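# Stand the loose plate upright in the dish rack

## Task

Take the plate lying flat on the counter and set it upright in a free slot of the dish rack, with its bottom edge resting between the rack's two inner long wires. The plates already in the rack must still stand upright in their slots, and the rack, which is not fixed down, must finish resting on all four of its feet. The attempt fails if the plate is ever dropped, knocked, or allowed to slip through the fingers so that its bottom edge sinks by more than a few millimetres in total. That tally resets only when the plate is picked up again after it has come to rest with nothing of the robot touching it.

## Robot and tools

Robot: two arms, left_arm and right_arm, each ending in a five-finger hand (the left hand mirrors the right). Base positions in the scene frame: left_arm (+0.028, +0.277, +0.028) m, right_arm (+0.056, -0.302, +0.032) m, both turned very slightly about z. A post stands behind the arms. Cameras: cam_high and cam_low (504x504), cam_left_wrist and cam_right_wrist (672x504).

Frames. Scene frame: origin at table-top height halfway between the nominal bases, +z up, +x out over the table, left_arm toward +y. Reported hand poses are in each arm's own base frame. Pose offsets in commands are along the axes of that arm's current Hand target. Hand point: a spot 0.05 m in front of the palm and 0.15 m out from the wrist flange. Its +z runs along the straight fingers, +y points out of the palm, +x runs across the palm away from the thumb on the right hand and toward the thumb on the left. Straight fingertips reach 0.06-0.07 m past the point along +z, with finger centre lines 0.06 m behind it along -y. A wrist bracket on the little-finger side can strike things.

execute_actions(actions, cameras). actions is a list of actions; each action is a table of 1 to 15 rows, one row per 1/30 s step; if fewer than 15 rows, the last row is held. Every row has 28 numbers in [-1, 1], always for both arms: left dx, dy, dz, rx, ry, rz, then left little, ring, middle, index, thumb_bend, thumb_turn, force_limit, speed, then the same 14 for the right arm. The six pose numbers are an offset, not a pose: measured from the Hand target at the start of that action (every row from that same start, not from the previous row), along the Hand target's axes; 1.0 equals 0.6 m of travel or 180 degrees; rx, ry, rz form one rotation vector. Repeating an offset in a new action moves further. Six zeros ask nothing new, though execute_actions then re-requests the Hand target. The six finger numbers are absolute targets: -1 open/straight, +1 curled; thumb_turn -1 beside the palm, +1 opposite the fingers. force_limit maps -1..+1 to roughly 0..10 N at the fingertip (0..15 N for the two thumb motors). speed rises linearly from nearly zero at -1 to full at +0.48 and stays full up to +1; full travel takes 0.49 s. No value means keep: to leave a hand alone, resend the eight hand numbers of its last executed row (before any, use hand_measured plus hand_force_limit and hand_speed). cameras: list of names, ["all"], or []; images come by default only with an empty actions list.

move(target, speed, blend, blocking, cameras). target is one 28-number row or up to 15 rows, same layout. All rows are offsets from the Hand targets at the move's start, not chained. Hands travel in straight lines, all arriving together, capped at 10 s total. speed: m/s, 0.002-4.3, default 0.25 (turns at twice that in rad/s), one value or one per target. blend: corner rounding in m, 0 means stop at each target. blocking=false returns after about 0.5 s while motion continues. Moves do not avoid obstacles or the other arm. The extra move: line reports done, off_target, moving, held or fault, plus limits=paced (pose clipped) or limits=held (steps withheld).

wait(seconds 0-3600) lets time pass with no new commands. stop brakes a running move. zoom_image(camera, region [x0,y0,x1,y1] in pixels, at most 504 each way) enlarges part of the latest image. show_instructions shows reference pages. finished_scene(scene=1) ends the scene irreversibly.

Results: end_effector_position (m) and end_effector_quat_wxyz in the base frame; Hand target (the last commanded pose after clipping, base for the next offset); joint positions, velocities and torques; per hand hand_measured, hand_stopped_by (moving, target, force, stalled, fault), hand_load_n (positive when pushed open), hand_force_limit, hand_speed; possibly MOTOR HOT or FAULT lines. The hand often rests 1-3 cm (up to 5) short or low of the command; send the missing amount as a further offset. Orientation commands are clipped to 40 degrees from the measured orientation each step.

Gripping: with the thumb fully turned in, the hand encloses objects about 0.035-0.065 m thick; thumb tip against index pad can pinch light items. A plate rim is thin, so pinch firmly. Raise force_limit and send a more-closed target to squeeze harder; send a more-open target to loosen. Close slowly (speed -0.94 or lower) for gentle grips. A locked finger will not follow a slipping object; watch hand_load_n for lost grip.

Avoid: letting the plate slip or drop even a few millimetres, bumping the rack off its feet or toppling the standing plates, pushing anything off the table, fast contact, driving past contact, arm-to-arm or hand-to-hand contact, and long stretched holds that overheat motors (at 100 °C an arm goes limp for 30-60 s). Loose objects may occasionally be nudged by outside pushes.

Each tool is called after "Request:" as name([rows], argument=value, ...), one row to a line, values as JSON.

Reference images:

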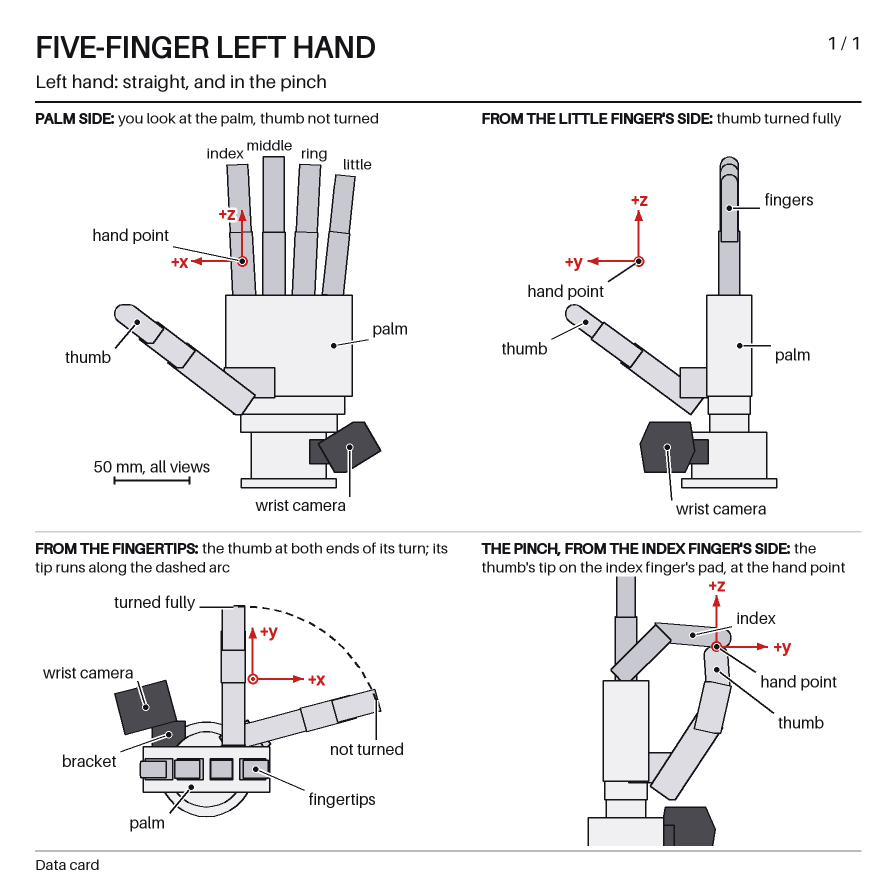

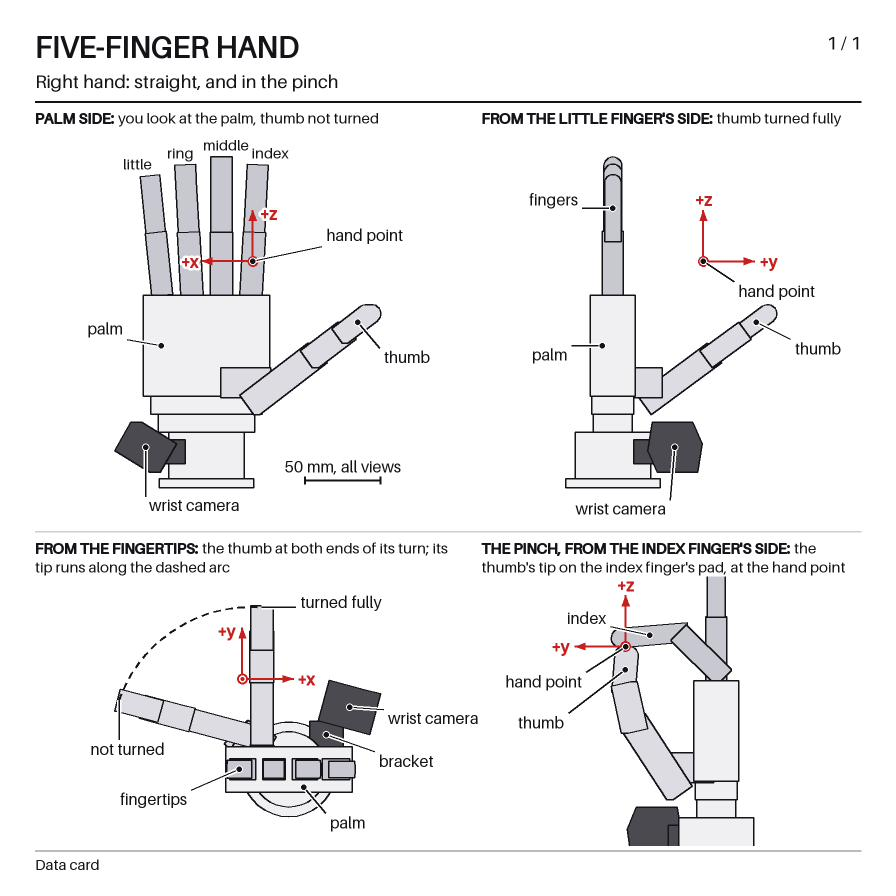

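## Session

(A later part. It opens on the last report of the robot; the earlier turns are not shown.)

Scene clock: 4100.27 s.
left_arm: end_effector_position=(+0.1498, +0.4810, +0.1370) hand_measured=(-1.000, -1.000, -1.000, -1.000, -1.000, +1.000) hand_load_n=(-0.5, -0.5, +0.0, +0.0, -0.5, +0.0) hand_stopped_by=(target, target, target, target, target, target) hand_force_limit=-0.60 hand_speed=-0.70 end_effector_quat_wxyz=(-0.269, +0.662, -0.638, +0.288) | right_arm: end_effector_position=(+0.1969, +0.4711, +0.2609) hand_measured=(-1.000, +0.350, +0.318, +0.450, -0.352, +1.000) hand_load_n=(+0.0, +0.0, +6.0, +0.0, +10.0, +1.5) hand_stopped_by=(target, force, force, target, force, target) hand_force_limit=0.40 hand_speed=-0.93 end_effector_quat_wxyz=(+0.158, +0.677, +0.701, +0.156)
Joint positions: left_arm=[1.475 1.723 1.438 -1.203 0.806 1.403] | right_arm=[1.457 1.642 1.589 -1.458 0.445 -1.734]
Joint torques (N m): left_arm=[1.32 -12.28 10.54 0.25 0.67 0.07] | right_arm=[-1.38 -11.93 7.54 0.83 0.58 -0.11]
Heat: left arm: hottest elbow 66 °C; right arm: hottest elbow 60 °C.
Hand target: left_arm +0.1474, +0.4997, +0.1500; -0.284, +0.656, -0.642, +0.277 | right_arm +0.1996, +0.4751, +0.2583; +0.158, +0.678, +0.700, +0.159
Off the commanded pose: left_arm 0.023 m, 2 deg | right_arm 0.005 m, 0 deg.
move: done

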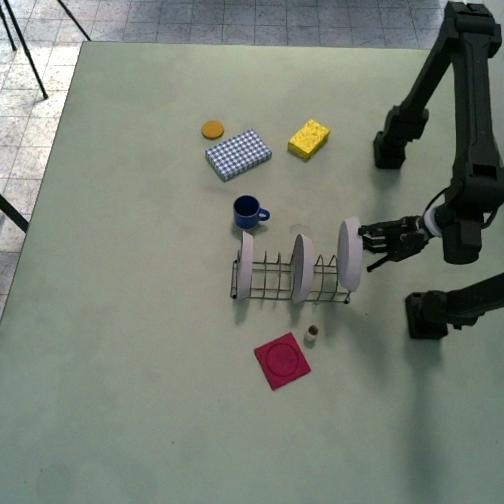

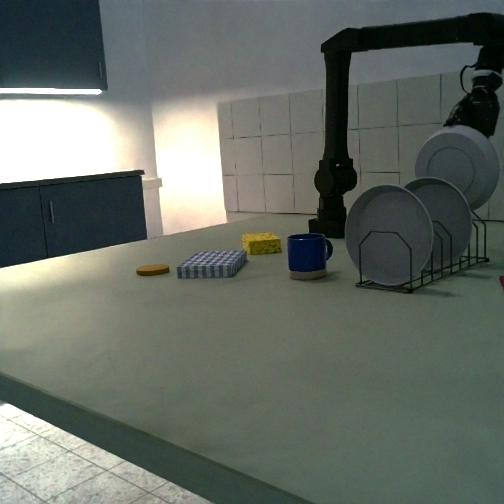

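Request:
move(target=[0,0,0,0,0,0,-1,-1,-1,-1,-1,1,-0.6,-0.7,-0.013,-0.0094,-0.0045,0,0,0,-1,0.5,0.5,0.45,-0.13,1,0.4,-0.93], speed=0.03, cameras=["cam_high", "cam_low"])

Request:
zoom_image(camera="cam_high", region=[325, 200, 375, 250])

Request:
zoom_image(camera="cam_high", region=[325, 250, 375, 300])

Scene clock: 4119.30 s.
left_arm: end_effector_position=(+0.1498, +0.4810, +0.1370) hand_measured=(-1.000, -1.000, -1.000, -1.000, -1.000, +1.000) hand_load_n=(+0.0, +0.0, -0.5, +0.0, +0.0, +0.0) hand_stopped_by=(target, target, target, target, target, target) hand_force_limit=-0.60 hand_speed=-0.70 end_effector_quat_wxyz=(-0.269, +0.662, -0.638, +0.288) | right_arm: end_effector_position=(+0.1968, +0.4667, +0.2543) hand_measured=(-1.000, +0.350, +0.318, +0.450, -0.352, +1.000) hand_load_n=(+0.0, +0.5, +5.5, +0.0, +10.0, +1.5) hand_stopped_by=(target, force, force, target, force, target) hand_force_limit=0.40 hand_speed=-0.93 end_effector_quat_wxyz=(+0.164, +0.676, +0.702, +0.150)
Joint positions: left_arm=[1.475 1.723 1.438 -1.203 0.806 1.403] | right_arm=[1.457 1.642 1.57 -1.457 0.448 -1.732]
Joint torques (N m): left_arm=[1.32 -12.28 10.54 0.24 0.67 0.07] | right_arm=[-0.67 -13.51 6.94 0.75 0.5 -0.02]
Heat: left arm: hottest elbow 66 °C; right arm: hottest elbow 58 °C.
Hand target: left_arm +0.1474, +0.4997, +0.1500; -0.284, +0.656, -0.642, +0.277 | right_arm +0.1936, +0.4671, +0.2584; +0.158, +0.678, +0.700, +0.159
Off the commanded pose: left_arm 0.023 m, 2 deg | right_arm 0.005 m, 1 deg.
move: done

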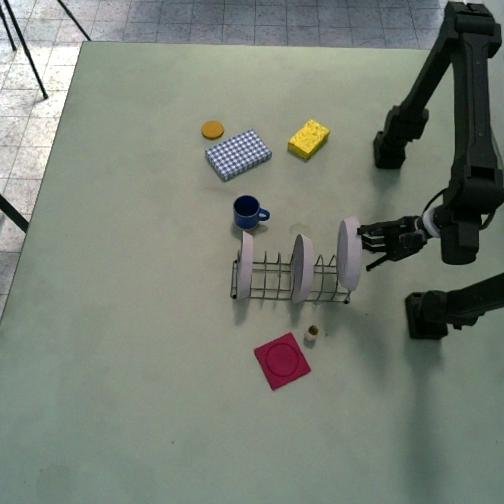

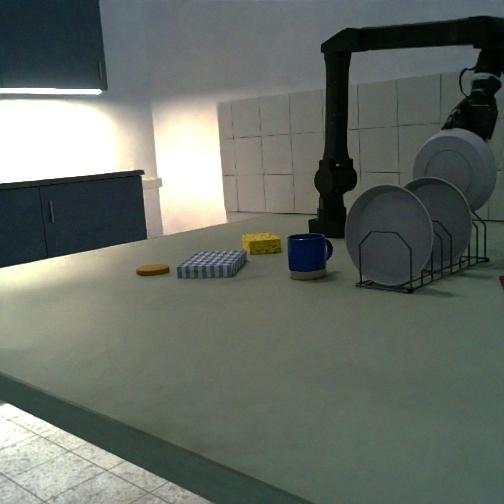

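Scaled by 10.080 from the camera's image (finer frame: 720x720).

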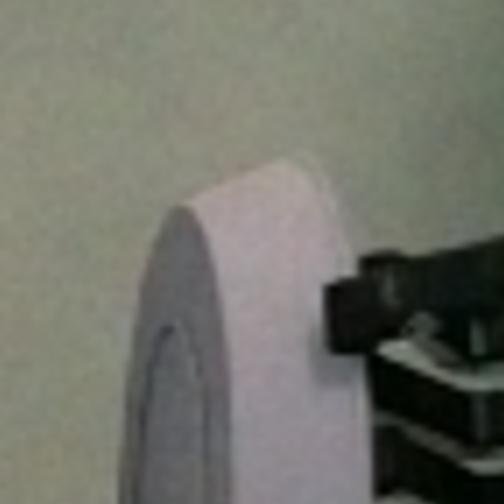

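Scaled by 10.080 from the camera's image (finer frame: 720x720).

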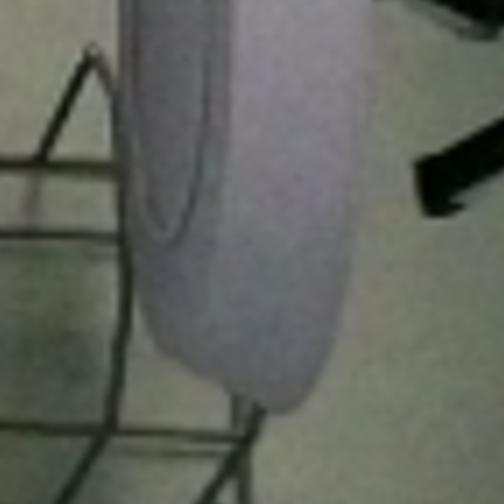

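Request:
move(target=[0,0,0,0,0,0,-1,-1,-1,-1,-1,1,-0.6,-0.7,0.0003,-0.009,-0.0044,0,0,0,-1,0.5,0.5,0.45,-0.13,1,0.4,-0.93], speed=0.03)

Scene clock: 4132.23 s.
left_arm: end_effector_position=(+0.1498, +0.4810, +0.1370) hand_measured=(-1.000, -1.000, -1.000, -1.000, -1.000, +1.000) hand_load_n=(+0.0, +0.0, +0.0, +0.0, +0.0, +0.0) hand_stopped_by=(target, target, target, target, target, target) hand_force_limit=-0.60 hand_speed=-0.70 end_effector_quat_wxyz=(-0.269, +0.662, -0.638, +0.288) | right_arm: end_effector_position=(+0.1930, +0.4672, +0.2539) hand_measured=(-1.000, +0.350, +0.318, +0.450, -0.352, +1.000) hand_load_n=(+0.0, +0.5, +5.5, +0.0, +10.0, +1.5) hand_stopped_by=(target, force, force, target, force, target) hand_force_limit=0.40 hand_speed=-0.93 end_effector_quat_wxyz=(+0.164, +0.677, +0.701, +0.152)
Joint positions: left_arm=[1.475 1.723 1.438 -1.203 0.806 1.403] | right_arm=[1.465 1.642 1.569 -1.457 0.448 -1.721]
Joint torques (N m): left_arm=[1.32 -12.28 10.54 0.25 0.67 0.07] | right_arm=[-0.44 -13.57 6.95 0.54 0.5 0]
Heat: left arm: hottest elbow 66 °C; right arm: hottest elbow 58 °C.
Hand target: left_arm +0.1474, +0.4997, +0.1500; -0.284, +0.656, -0.642, +0.277 | right_arm +0.1876, +0.4671, +0.2584; +0.158, +0.678, +0.700, +0.159
Off the commanded pose: left_arm 0.023 m, 2 deg | right_arm 0.007 m, 1 deg.
move: done

Request:
wait(seconds=0.1, cameras=["cam_high", "cam_low"])

Request:
zoom_image(camera="cam_high", region=[325, 200, 375, 250])

Request:
zoom_image(camera="cam_high", region=[325, 250, 375, 300])

Request:
zoom_image(camera="cam_low", region=[424, 160, 504, 240])

Scene clock: 4137.77 s.
left_arm: end_effector_position=(+0.1498, +0.4810, +0.1370) hand_measured=(-1.000, -1.000, -1.000, -1.000, -1.000, +1.000) hand_load_n=(+0.0, +0.0, +0.0, +0.0, +0.0, +0.0) hand_stopped_by=(target, target, target, target, target, target) hand_force_limit=-0.60 hand_speed=-0.70 end_effector_quat_wxyz=(-0.269, +0.662, -0.638, +0.288) | right_arm: end_effector_position=(+0.1930, +0.4671, +0.2539) hand_measured=(-1.000, +0.350, +0.318, +0.450, -0.352, +1.000) hand_load_n=(+0.0, +0.5, +5.5, +0.0, +10.0, +1.0) hand_stopped_by=(target, force, force, target, force, target) hand_force_limit=0.40 hand_speed=-0.93 end_effector_quat_wxyz=(+0.164, +0.678, +0.701, +0.152)
Joint positions: left_arm=[1.475 1.723 1.438 -1.203 0.806 1.403] | right_arm=[1.465 1.642 1.569 -1.457 0.448 -1.72]
Joint torques (N m): left_arm=[1.32 -12.28 10.54 0.25 0.68 0.07] | right_arm=[-0.44 -13.51 6.95 0.54 0.5 0]
Heat: left arm: hottest elbow 66 °C; right arm: hottest elbow 58 °C.
Hand target: left_arm +0.1474, +0.4997, +0.1500; -0.284, +0.656, -0.642, +0.277 | right_arm +0.1876, +0.4671, +0.2584; +0.158, +0.678, +0.700, +0.159
Off the commanded pose: left_arm 0.023 m, 2 deg | right_arm 0.007 m, 1 deg.
wait: 0.10 s; at rest from the start

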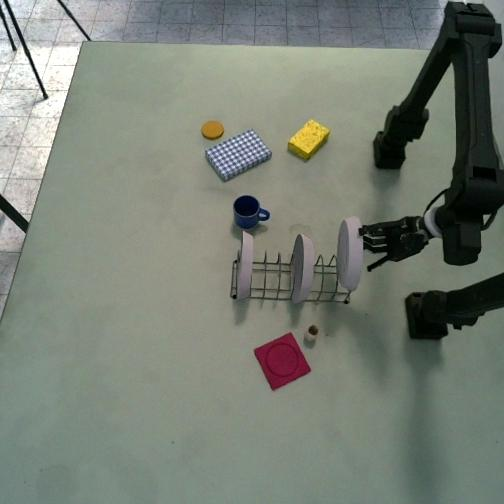

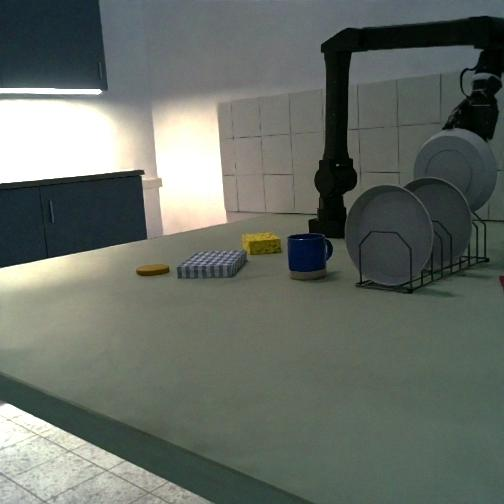

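Scaled by 10.080 from the camera's image (finer frame: 720x720).

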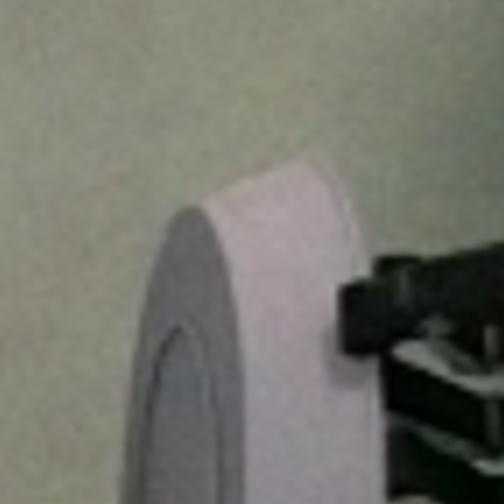

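Scaled by 10.080 from the camera's image (finer frame: 720x720).

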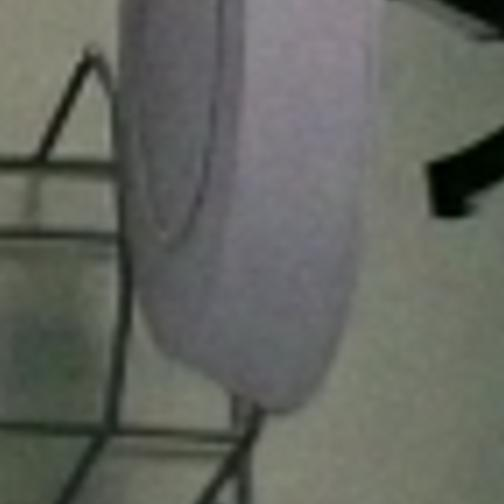

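Scaled by 6.300 from the camera's image (finer frame: 720x720).

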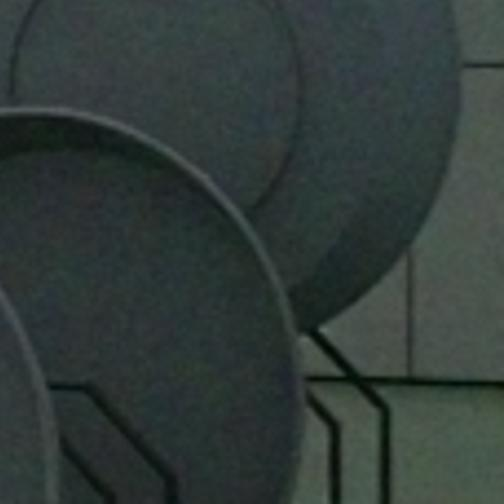

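Request:
zoom_image(camera="cam_low", region=[404, 110, 504, 210])

Request:
zoom_image(camera="cam_low", region=[434, 190, 504, 260])

Request:
zoom_image(camera="cam_high", region=[330, 260, 370, 300])

Scaled by 5.040 from the camera's image (finer frame: 720x720).

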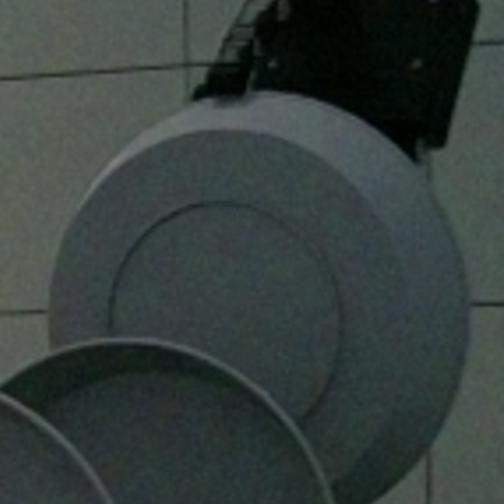

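Scaled by 7.200 from the camera's image (finer frame: 720x720).

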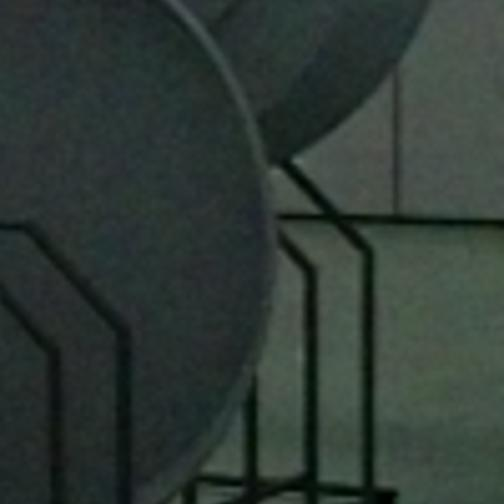

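Scaled by 12.600 from the camera's image (finer frame: 720x720).

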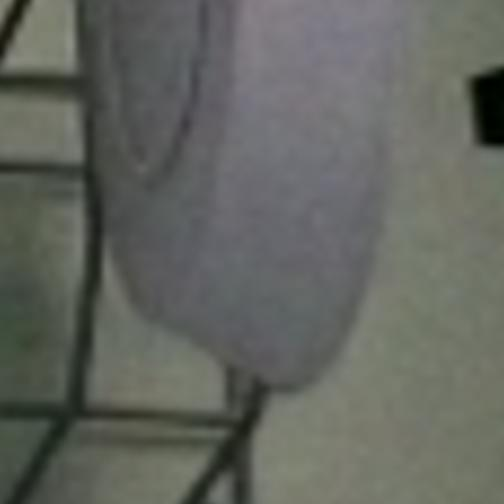

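Request:
zoom_image(camera="cam_high", region=[0, 20, 168, 188])

Request:
zoom_image(camera="cam_high", region=[0, 180, 168, 348])

Request:
zoom_image(camera="cam_high", region=[336, 20, 504, 188])

Request:
zoom_image(camera="cam_high", region=[220, 230, 360, 330])

Scaled by 3.000 from the camera's image (finer frame: 720x720).

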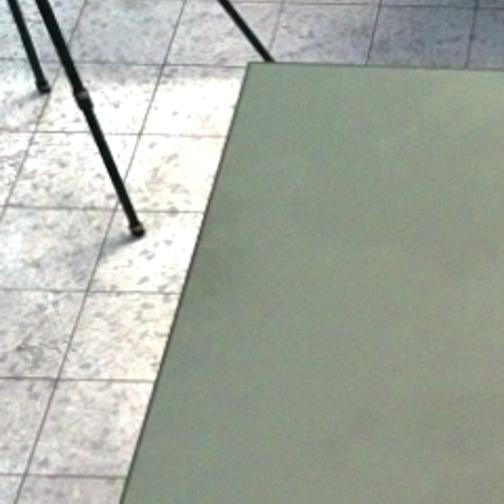

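Scaled by 3.000 from the camera's image (finer frame: 720x720).

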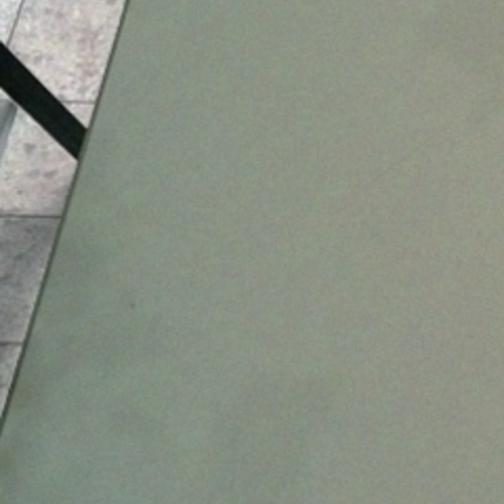

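Scaled by 3.000 from the camera's image (finer frame: 720x720).

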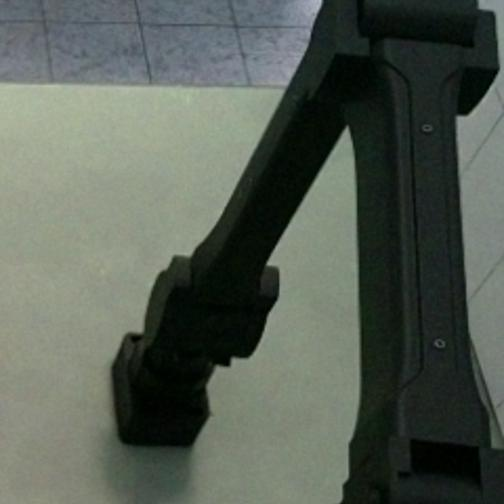

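Scaled by 3.600 from the camera's image (finer frame: 720x720).

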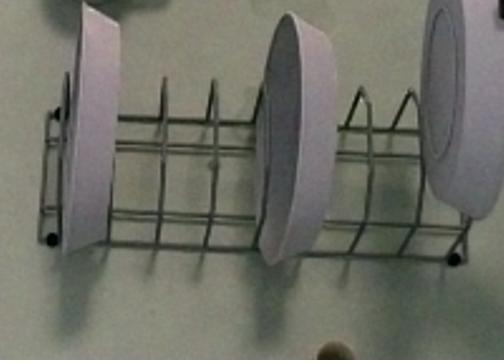

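Request:
zoom_image(camera="cam_high", region=[310, 244, 345, 279])

Request:
zoom_image(camera="cam_high", region=[255, 244, 290, 279])

Request:
zoom_image(camera="cam_high", region=[250, 275, 285, 310])

Request:
zoom_image(camera="cam_high", region=[320, 270, 355, 305])

Scaled by 14.400 from the camera's image (finer frame: 720x720).

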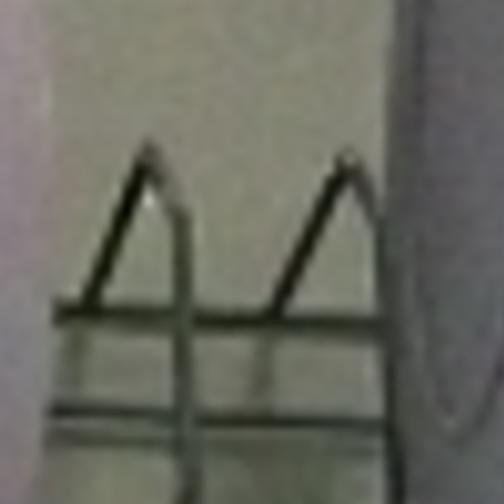

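Scaled by 14.400 from the camera's image (finer frame: 720x720).

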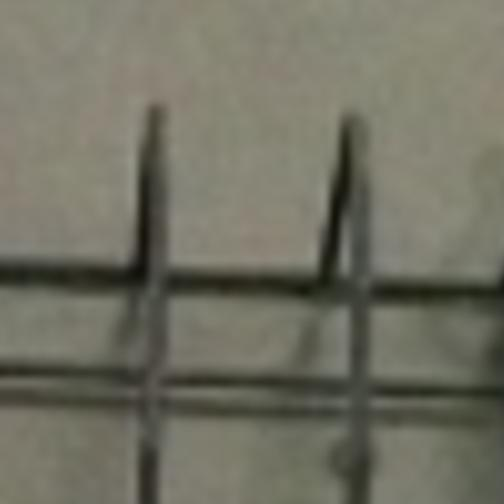

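Scaled by 14.400 from the camera's image (finer frame: 720x720).

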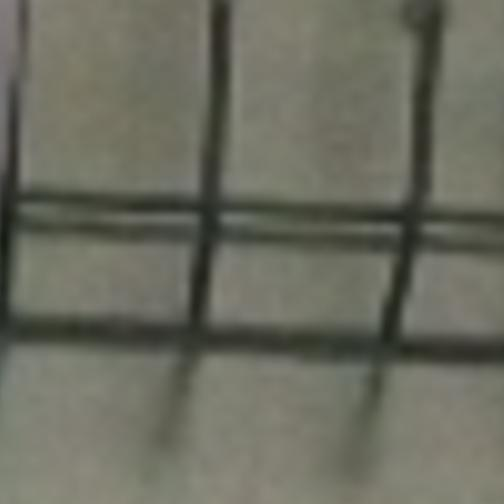

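Scaled by 14.400 from the camera's image (finer frame: 720x720).

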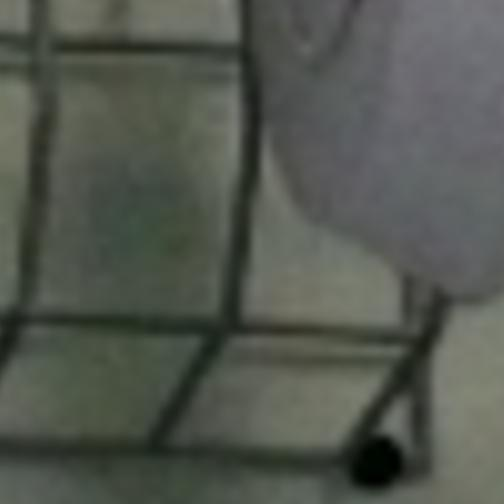

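Request:
zoom_image(camera="cam_high", region=[390, 270, 474, 354])

Request:
zoom_image(camera="cam_high", region=[350, 100, 434, 184])

Request:
zoom_image(camera="cam_high", region=[336, 0, 504, 100])

Scaled by 6.000 from the camera's image (finer frame: 720x720).

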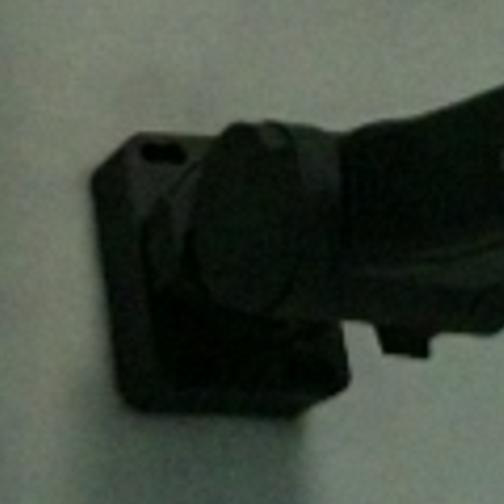

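Scaled by 6.000 from the camera's image (finer frame: 720x720).

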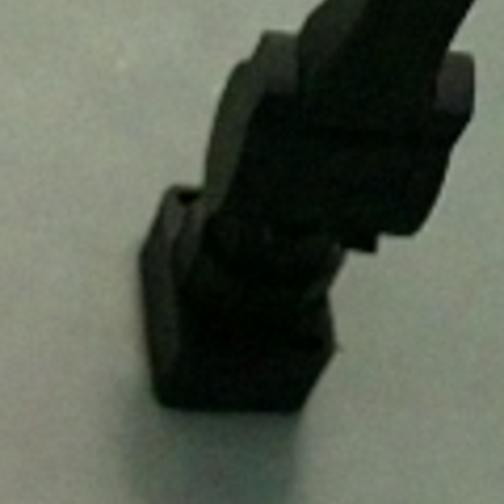

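Scaled by 3.000 from the camera's image (finer frame: 720x720).

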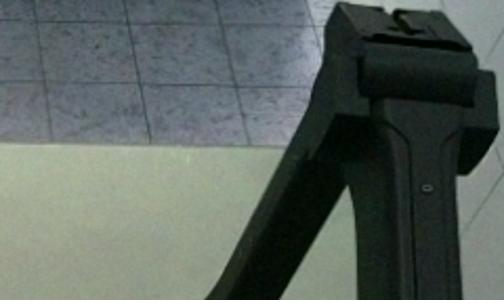

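Request:
move(target=[0,0,0,0,0,0,-1,-1,-1,-1,-1,1,-0.6,-0.7,0.0167,0.0258,-0.0525,0,0,0,-1,0.5,0.5,0.45,-0.13,1,0.4,-0.93], speed=0.04, cameras=["cam_high", "cam_low"])

Request:
zoom_image(camera="cam_high", region=[325, 195, 375, 245])

Request:
zoom_image(camera="cam_high", region=[325, 245, 375, 295])

Request:
zoom_image(camera="cam_low", region=[404, 110, 504, 210])

Scene clock: 4709.53 s.
left_arm: end_effector_position=(+0.1498, +0.4810, +0.1370) hand_measured=(-1.000, -1.000, -1.000, -1.000, -1.000, +1.000) hand_load_n=(+0.0, +0.0, +0.0, +0.0, +0.0, +0.0) hand_stopped_by=(target, target, target, target, target, target) hand_force_limit=-0.60 hand_speed=-0.70 end_effector_quat_wxyz=(-0.269, +0.662, -0.638, +0.288) | right_arm: end_effector_position=(+0.1918, +0.4635, +0.2768) hand_measured=(-1.000, +0.350, +0.318, +0.450, -0.352, +1.000) hand_load_n=(+0.0, +0.5, +6.0, +0.0, +9.5, +1.5) hand_stopped_by=(target, force, force, target, force, target) hand_force_limit=0.40 hand_speed=-0.93 end_effector_quat_wxyz=(+0.169, +0.677, +0.702, +0.143)
Joint positions: left_arm=[1.475 1.723 1.438 -1.203 0.806 1.403] | right_arm=[1.465 1.642 1.629 -1.538 0.446 -1.718]
Joint torques (N m): left_arm=[1.32 -12.28 10.52 0.25 0.67 0.07] | right_arm=[-0.26 -11.87 11.36 -0.1 0.59 -0.01]
Heat: left arm: hottest elbow 68 °C; right arm: hottest elbow 51 °C.
Hand target: left_arm +0.1474, +0.4997, +0.1500; -0.284, +0.656, -0.642, +0.277 | right_arm +0.1875, +0.4772, +0.2934; +0.158, +0.678, +0.700, +0.159
Off the commanded pose: left_arm 0.023 m, 2 deg | right_arm 0.022 m, 2 deg.
move: off_target (right_arm)

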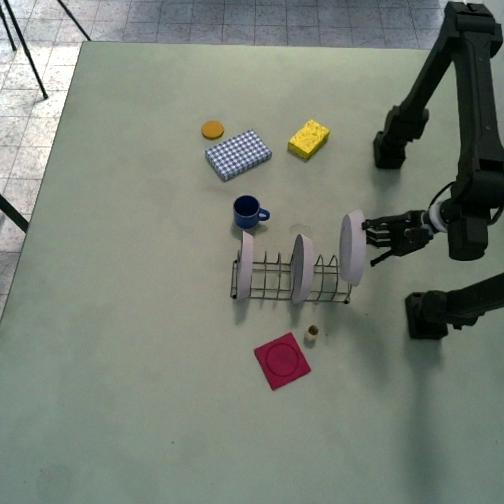

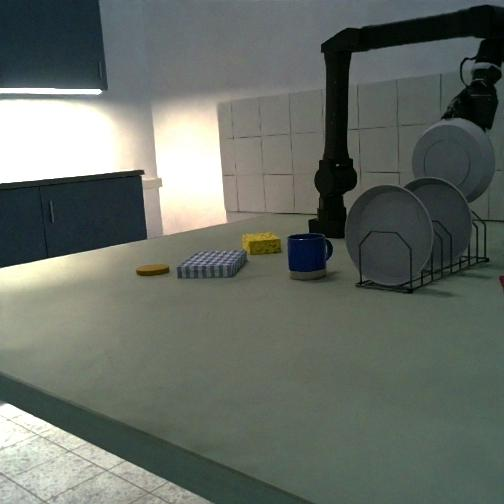

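Scaled by 10.080 from the camera's image (finer frame: 720x720).

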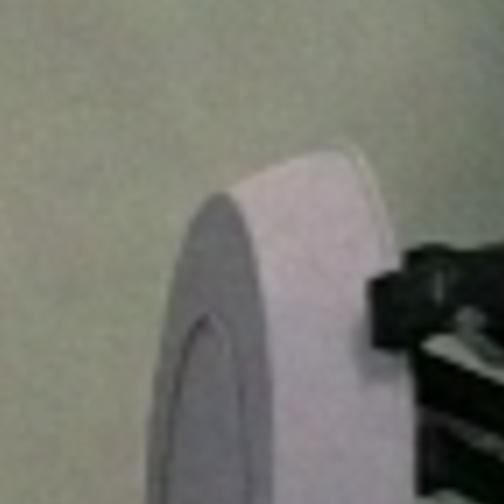

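Scaled by 10.080 from the camera's image (finer frame: 720x720).

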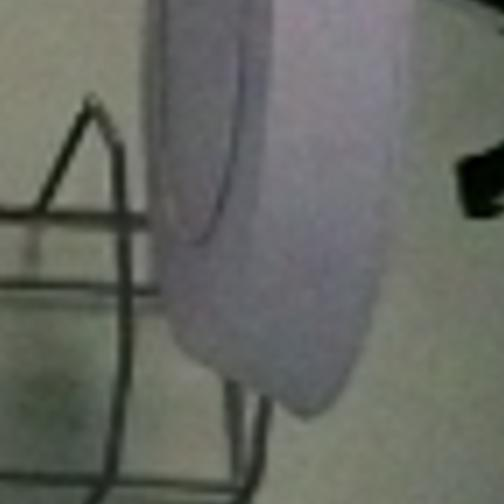

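Scaled by 5.040 from the camera's image (finer frame: 720x720).

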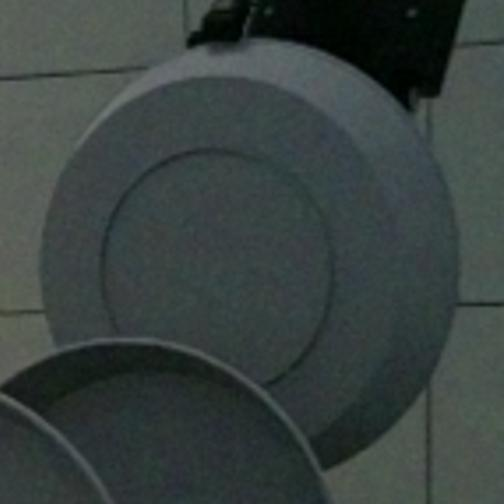

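Request:
move(target=[0,0,0,0,0,0,-1,-1,-1,-1,-1,1,-0.6,-0.7,0.0105,-0.0183,-0.0015,-0.014,0.0014,-0.0024,-1,0.5,0.5,0.45,-0.13,1,0.4,-0.93], speed=0.04, cameras=["cam_high", "cam_low"])

Request:
zoom_image(camera="cam_high", region=[325, 200, 375, 250])

Request:
zoom_image(camera="cam_high", region=[325, 245, 375, 295])

Request:
zoom_image(camera="cam_low", region=[404, 110, 504, 210])

Scene clock: 4736.27 s.
left_arm: end_effector_position=(+0.1498, +0.4810, +0.1370) hand_measured=(-1.000, -1.000, -1.000, -1.000, -1.000, +1.000) hand_load_n=(+0.0, +0.0, +0.0, +0.0, +0.0, +0.0) hand_stopped_by=(target, target, target, target, target, target) hand_force_limit=-0.60 hand_speed=-0.70 end_effector_quat_wxyz=(-0.269, +0.662, -0.638, +0.288) | right_arm: end_effector_position=(+0.1804, +0.4693, +0.2781) hand_measured=(-1.000, +0.350, +0.318, +0.450, -0.352, +1.000) hand_load_n=(+0.0, +0.5, +6.0, +0.0, +10.0, +1.0) hand_stopped_by=(target, force, force, target, force, target) hand_force_limit=0.40 hand_speed=-0.93 end_effector_quat_wxyz=(+0.183, +0.669, +0.703, +0.157)
Joint positions: left_arm=[1.475 1.723 1.438 -1.203 0.806 1.403] | right_arm=[1.501 1.651 1.629 -1.539 0.487 -1.692]
Joint torques (N m): left_arm=[1.32 -12.34 10.52 0.25 0.67 0.07] | right_arm=[-0.44 -11.87 10.32 0.53 0.78 0]
Heat: left arm: hottest elbow 68 °C; right arm: hottest elbow 56 °C.
Hand target: left_arm +0.1474, +0.4997, +0.1500; -0.284, +0.656, -0.642, +0.277 | right_arm +0.1770, +0.4832, +0.2892; +0.172, +0.671, +0.699, +0.175
Off the commanded pose: left_arm 0.023 m, 2 deg | right_arm 0.018 m, 2 deg.
move: off_target (right_arm)

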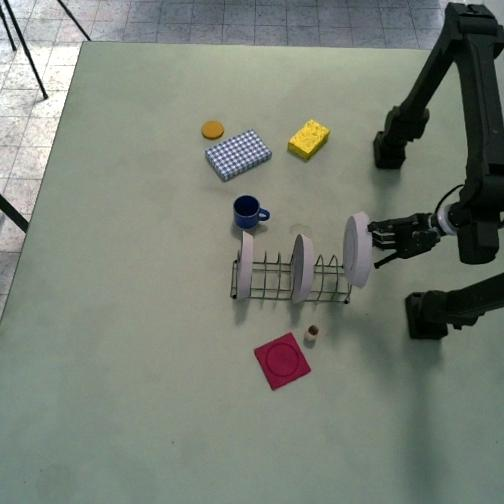

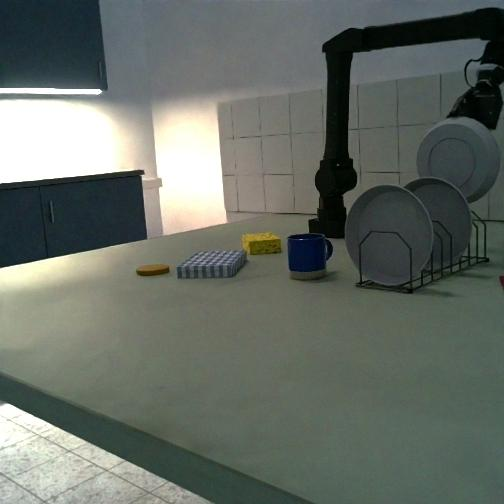

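Scaled by 10.080 from the camera's image (finer frame: 720x720).

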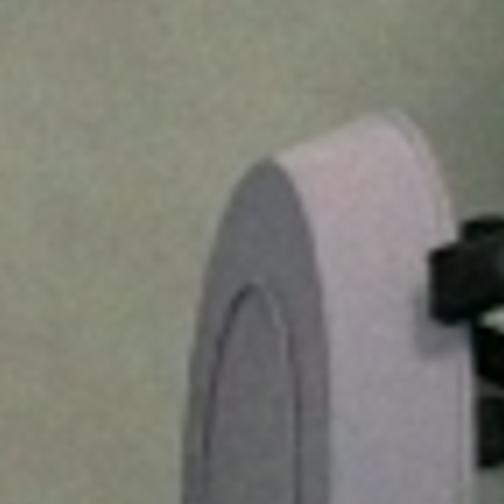

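Scaled by 10.080 from the camera's image (finer frame: 720x720).

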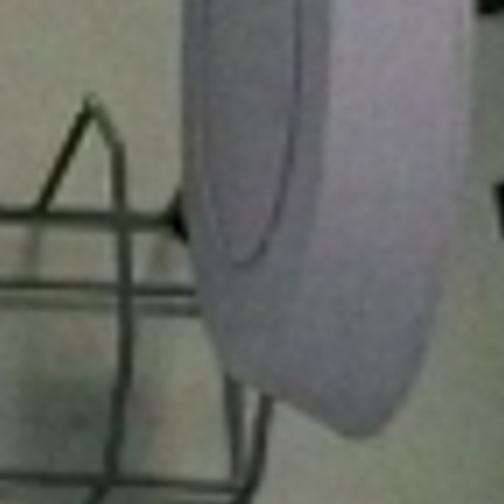

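Scaled by 5.040 from the camera's image (finer frame: 720x720).

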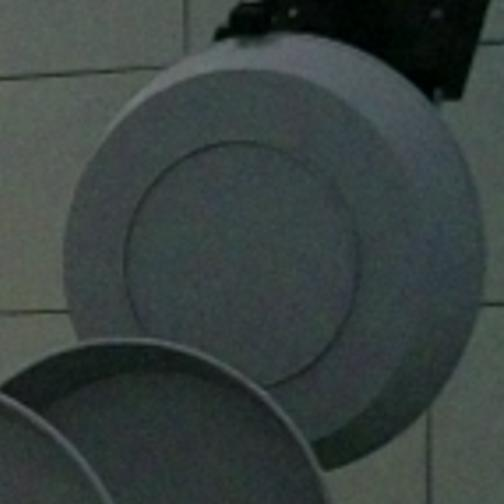

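Request:
move(target=[0,0,0,0,0,0,-1,-1,-1,-1,-1,1,-0.6,-0.7,-0.0038,0.0001,0.0379,0,0,0,-1,0.5,0.5,0.45,-0.13,1,0.4,-0.93], speed=0.04, cameras=["cam_high", "cam_low"])

Request:
zoom_image(camera="cam_high", region=[325, 205, 375, 255])

Request:
zoom_image(camera="cam_high", region=[325, 250, 375, 300])

Request:
zoom_image(camera="cam_low", region=[404, 120, 504, 220])

Scene clock: 4780.57 s.
left_arm: end_effector_position=(+0.1498, +0.4810, +0.1370) hand_measured=(-1.000, -1.000, -1.000, -1.000, -1.000, +1.000) hand_load_n=(+0.0, -0.5, +0.0, +0.0, +0.0, +0.0) hand_stopped_by=(target, target, target, target, target, target) hand_force_limit=-0.60 hand_speed=-0.70 end_effector_quat_wxyz=(-0.269, +0.662, -0.638, +0.288) | right_arm: end_effector_position=(+0.1817, +0.4781, +0.2706) hand_measured=(-1.000, +0.350, +0.318, +0.450, -0.352, +1.000) hand_load_n=(+0.0, +0.5, +6.0, +0.0, +10.0, +1.0) hand_stopped_by=(target, force, force, target, force, target) hand_force_limit=0.40 hand_speed=-0.93 end_effector_quat_wxyz=(+0.170, +0.671, +0.701, +0.172)
Joint positions: left_arm=[1.475 1.723 1.438 -1.203 0.806 1.403] | right_arm=[1.5 1.651 1.611 -1.479 0.487 -1.698]
Joint torques (N m): left_arm=[1.32 -12.28 10.54 0.24 0.68 0.07] | right_arm=[-1.85 -12.16 7.57 0.77 0.75 -0.19]
Heat: left arm: hottest elbow 68 °C; right arm: hottest elbow 57 °C.
Hand target: left_arm +0.1474, +0.4997, +0.1500; -0.284, +0.656, -0.642, +0.277 | right_arm +0.1880, +0.4812, +0.2693; +0.172, +0.671, +0.699, +0.175
Off the commanded pose: left_arm 0.023 m, 2 deg | right_arm 0.007 m, 0 deg.
move: done

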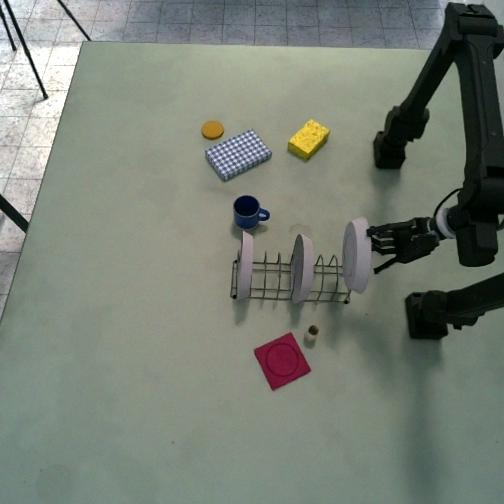

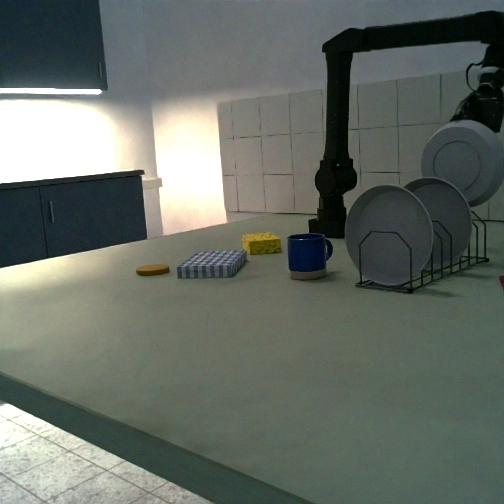

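Scaled by 10.080 from the camera's image (finer frame: 720x720).

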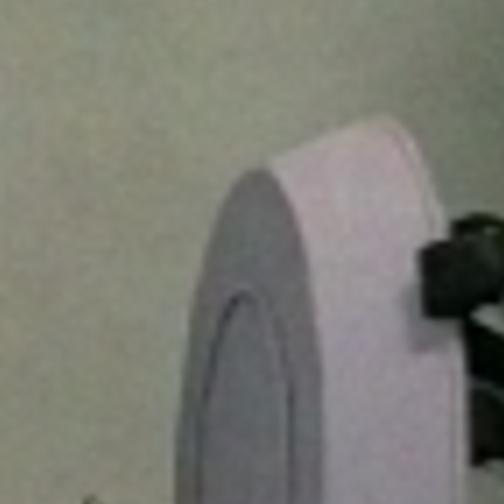

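Scaled by 10.080 from the camera's image (finer frame: 720x720).

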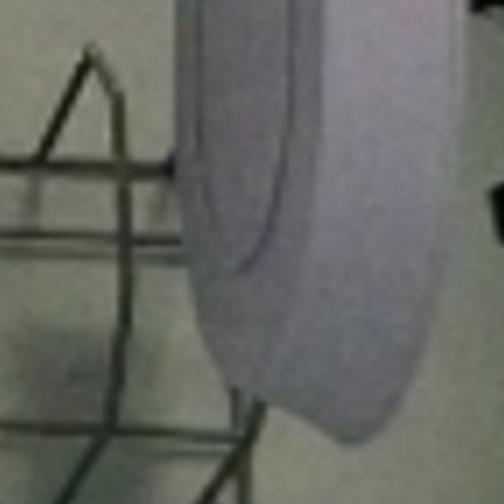

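Scaled by 5.040 from the camera's image (finer frame: 720x720).

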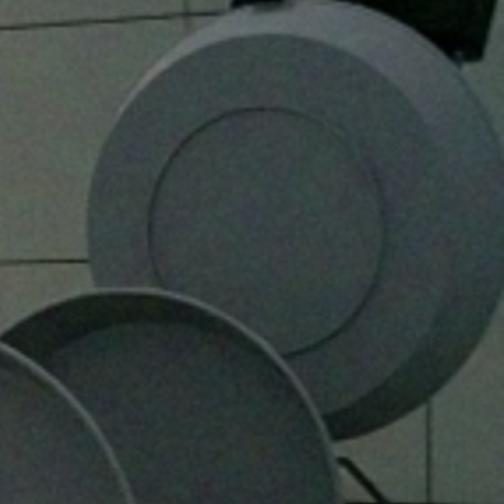

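Request:
move(target=[0,0,0,0,0,0,-1,-1,-1,-1,-1,1,-0.6,-0.7,-0.0004,0.0119,-0.0011,-0.0056,0.0028,-0.0048,-1,0.5,0.5,0.45,-0.13,1,0.4,-0.93], speed=0.04, cameras=["cam_high", "cam_low"])

Request:
zoom_image(camera="cam_high", region=[325, 205, 375, 255])

Request:
zoom_image(camera="cam_high", region=[325, 250, 375, 300])

Scene clock: 4803.30 s.
left_arm: end_effector_position=(+0.1498, +0.4810, +0.1370) hand_measured=(-1.000, -1.000, -1.000, -1.000, -1.000, +1.000) hand_load_n=(+0.0, +0.0, +0.0, +0.0, +0.0, +0.0) hand_stopped_by=(target, target, target, target, target, target) hand_force_limit=-0.60 hand_speed=-0.70 end_effector_quat_wxyz=(-0.269, +0.662, -0.638, +0.288) | right_arm: end_effector_position=(+0.1864, +0.4803, +0.2701) hand_measured=(-1.000, +0.350, +0.318, +0.450, -0.352, +1.000) hand_load_n=(+0.0, +0.0, +6.0, +0.0, +10.0, +1.5) hand_stopped_by=(target, force, force, target, force, target) hand_force_limit=0.40 hand_speed=-0.93 end_effector_quat_wxyz=(+0.177, +0.662, +0.707, +0.177)
Joint positions: left_arm=[1.475 1.723 1.438 -1.203 0.806 1.403] | right_arm=[1.496 1.651 1.603 -1.464 0.502 -1.726]
Joint torques (N m): left_arm=[1.32 -12.28 10.54 0.25 0.67 0.07] | right_arm=[-2.02 -12.92 7.5 0.81 0.79 -0.18]
Heat: left arm: hottest elbow 68 °C; right arm: hottest elbow 54 °C.
Hand target: left_arm +0.1474, +0.4997, +0.1500; -0.284, +0.656, -0.642, +0.277 | right_arm +0.1939, +0.4813, +0.2733; +0.176, +0.664, +0.703, +0.183
Off the commanded pose: left_arm 0.023 m, 2 deg | right_arm 0.008 m, 1 deg.
move: done

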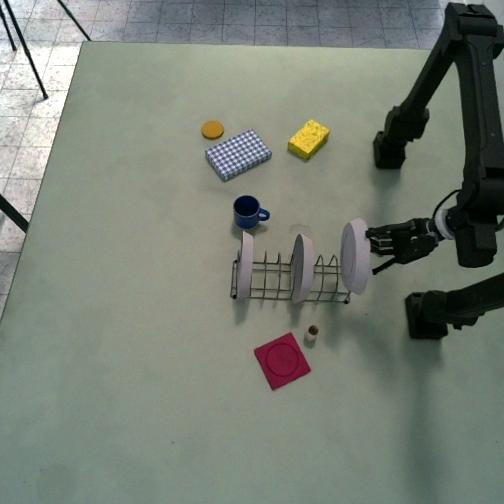

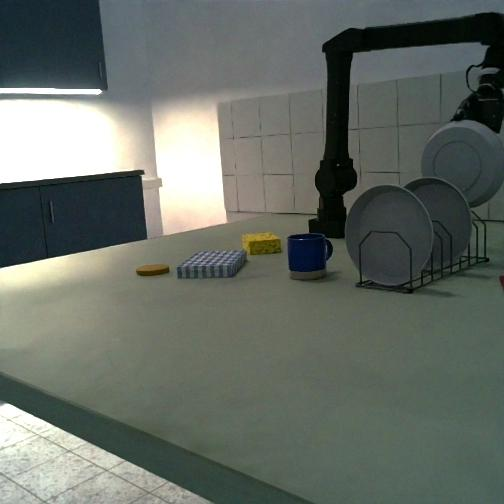

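Scaled by 10.080 from the camera's image (finer frame: 720x720).

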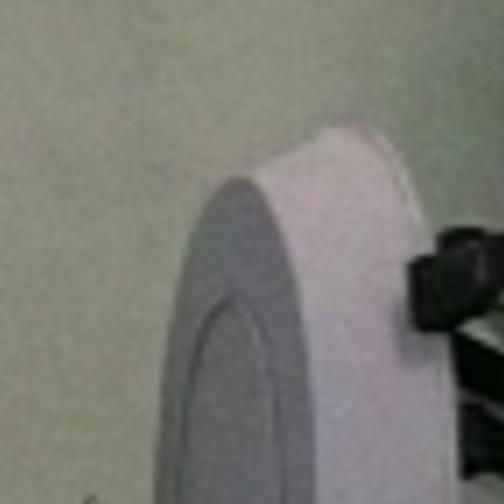

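Scaled by 10.080 from the camera's image (finer frame: 720x720).

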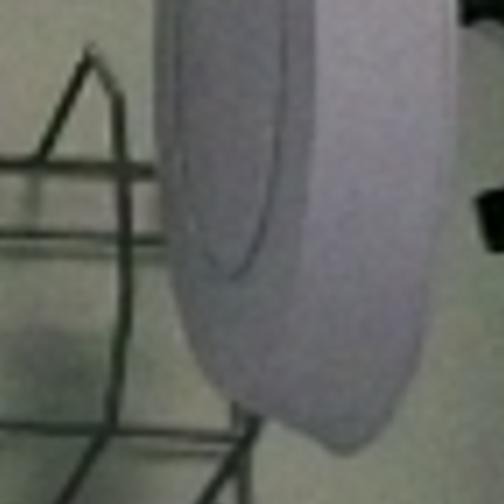

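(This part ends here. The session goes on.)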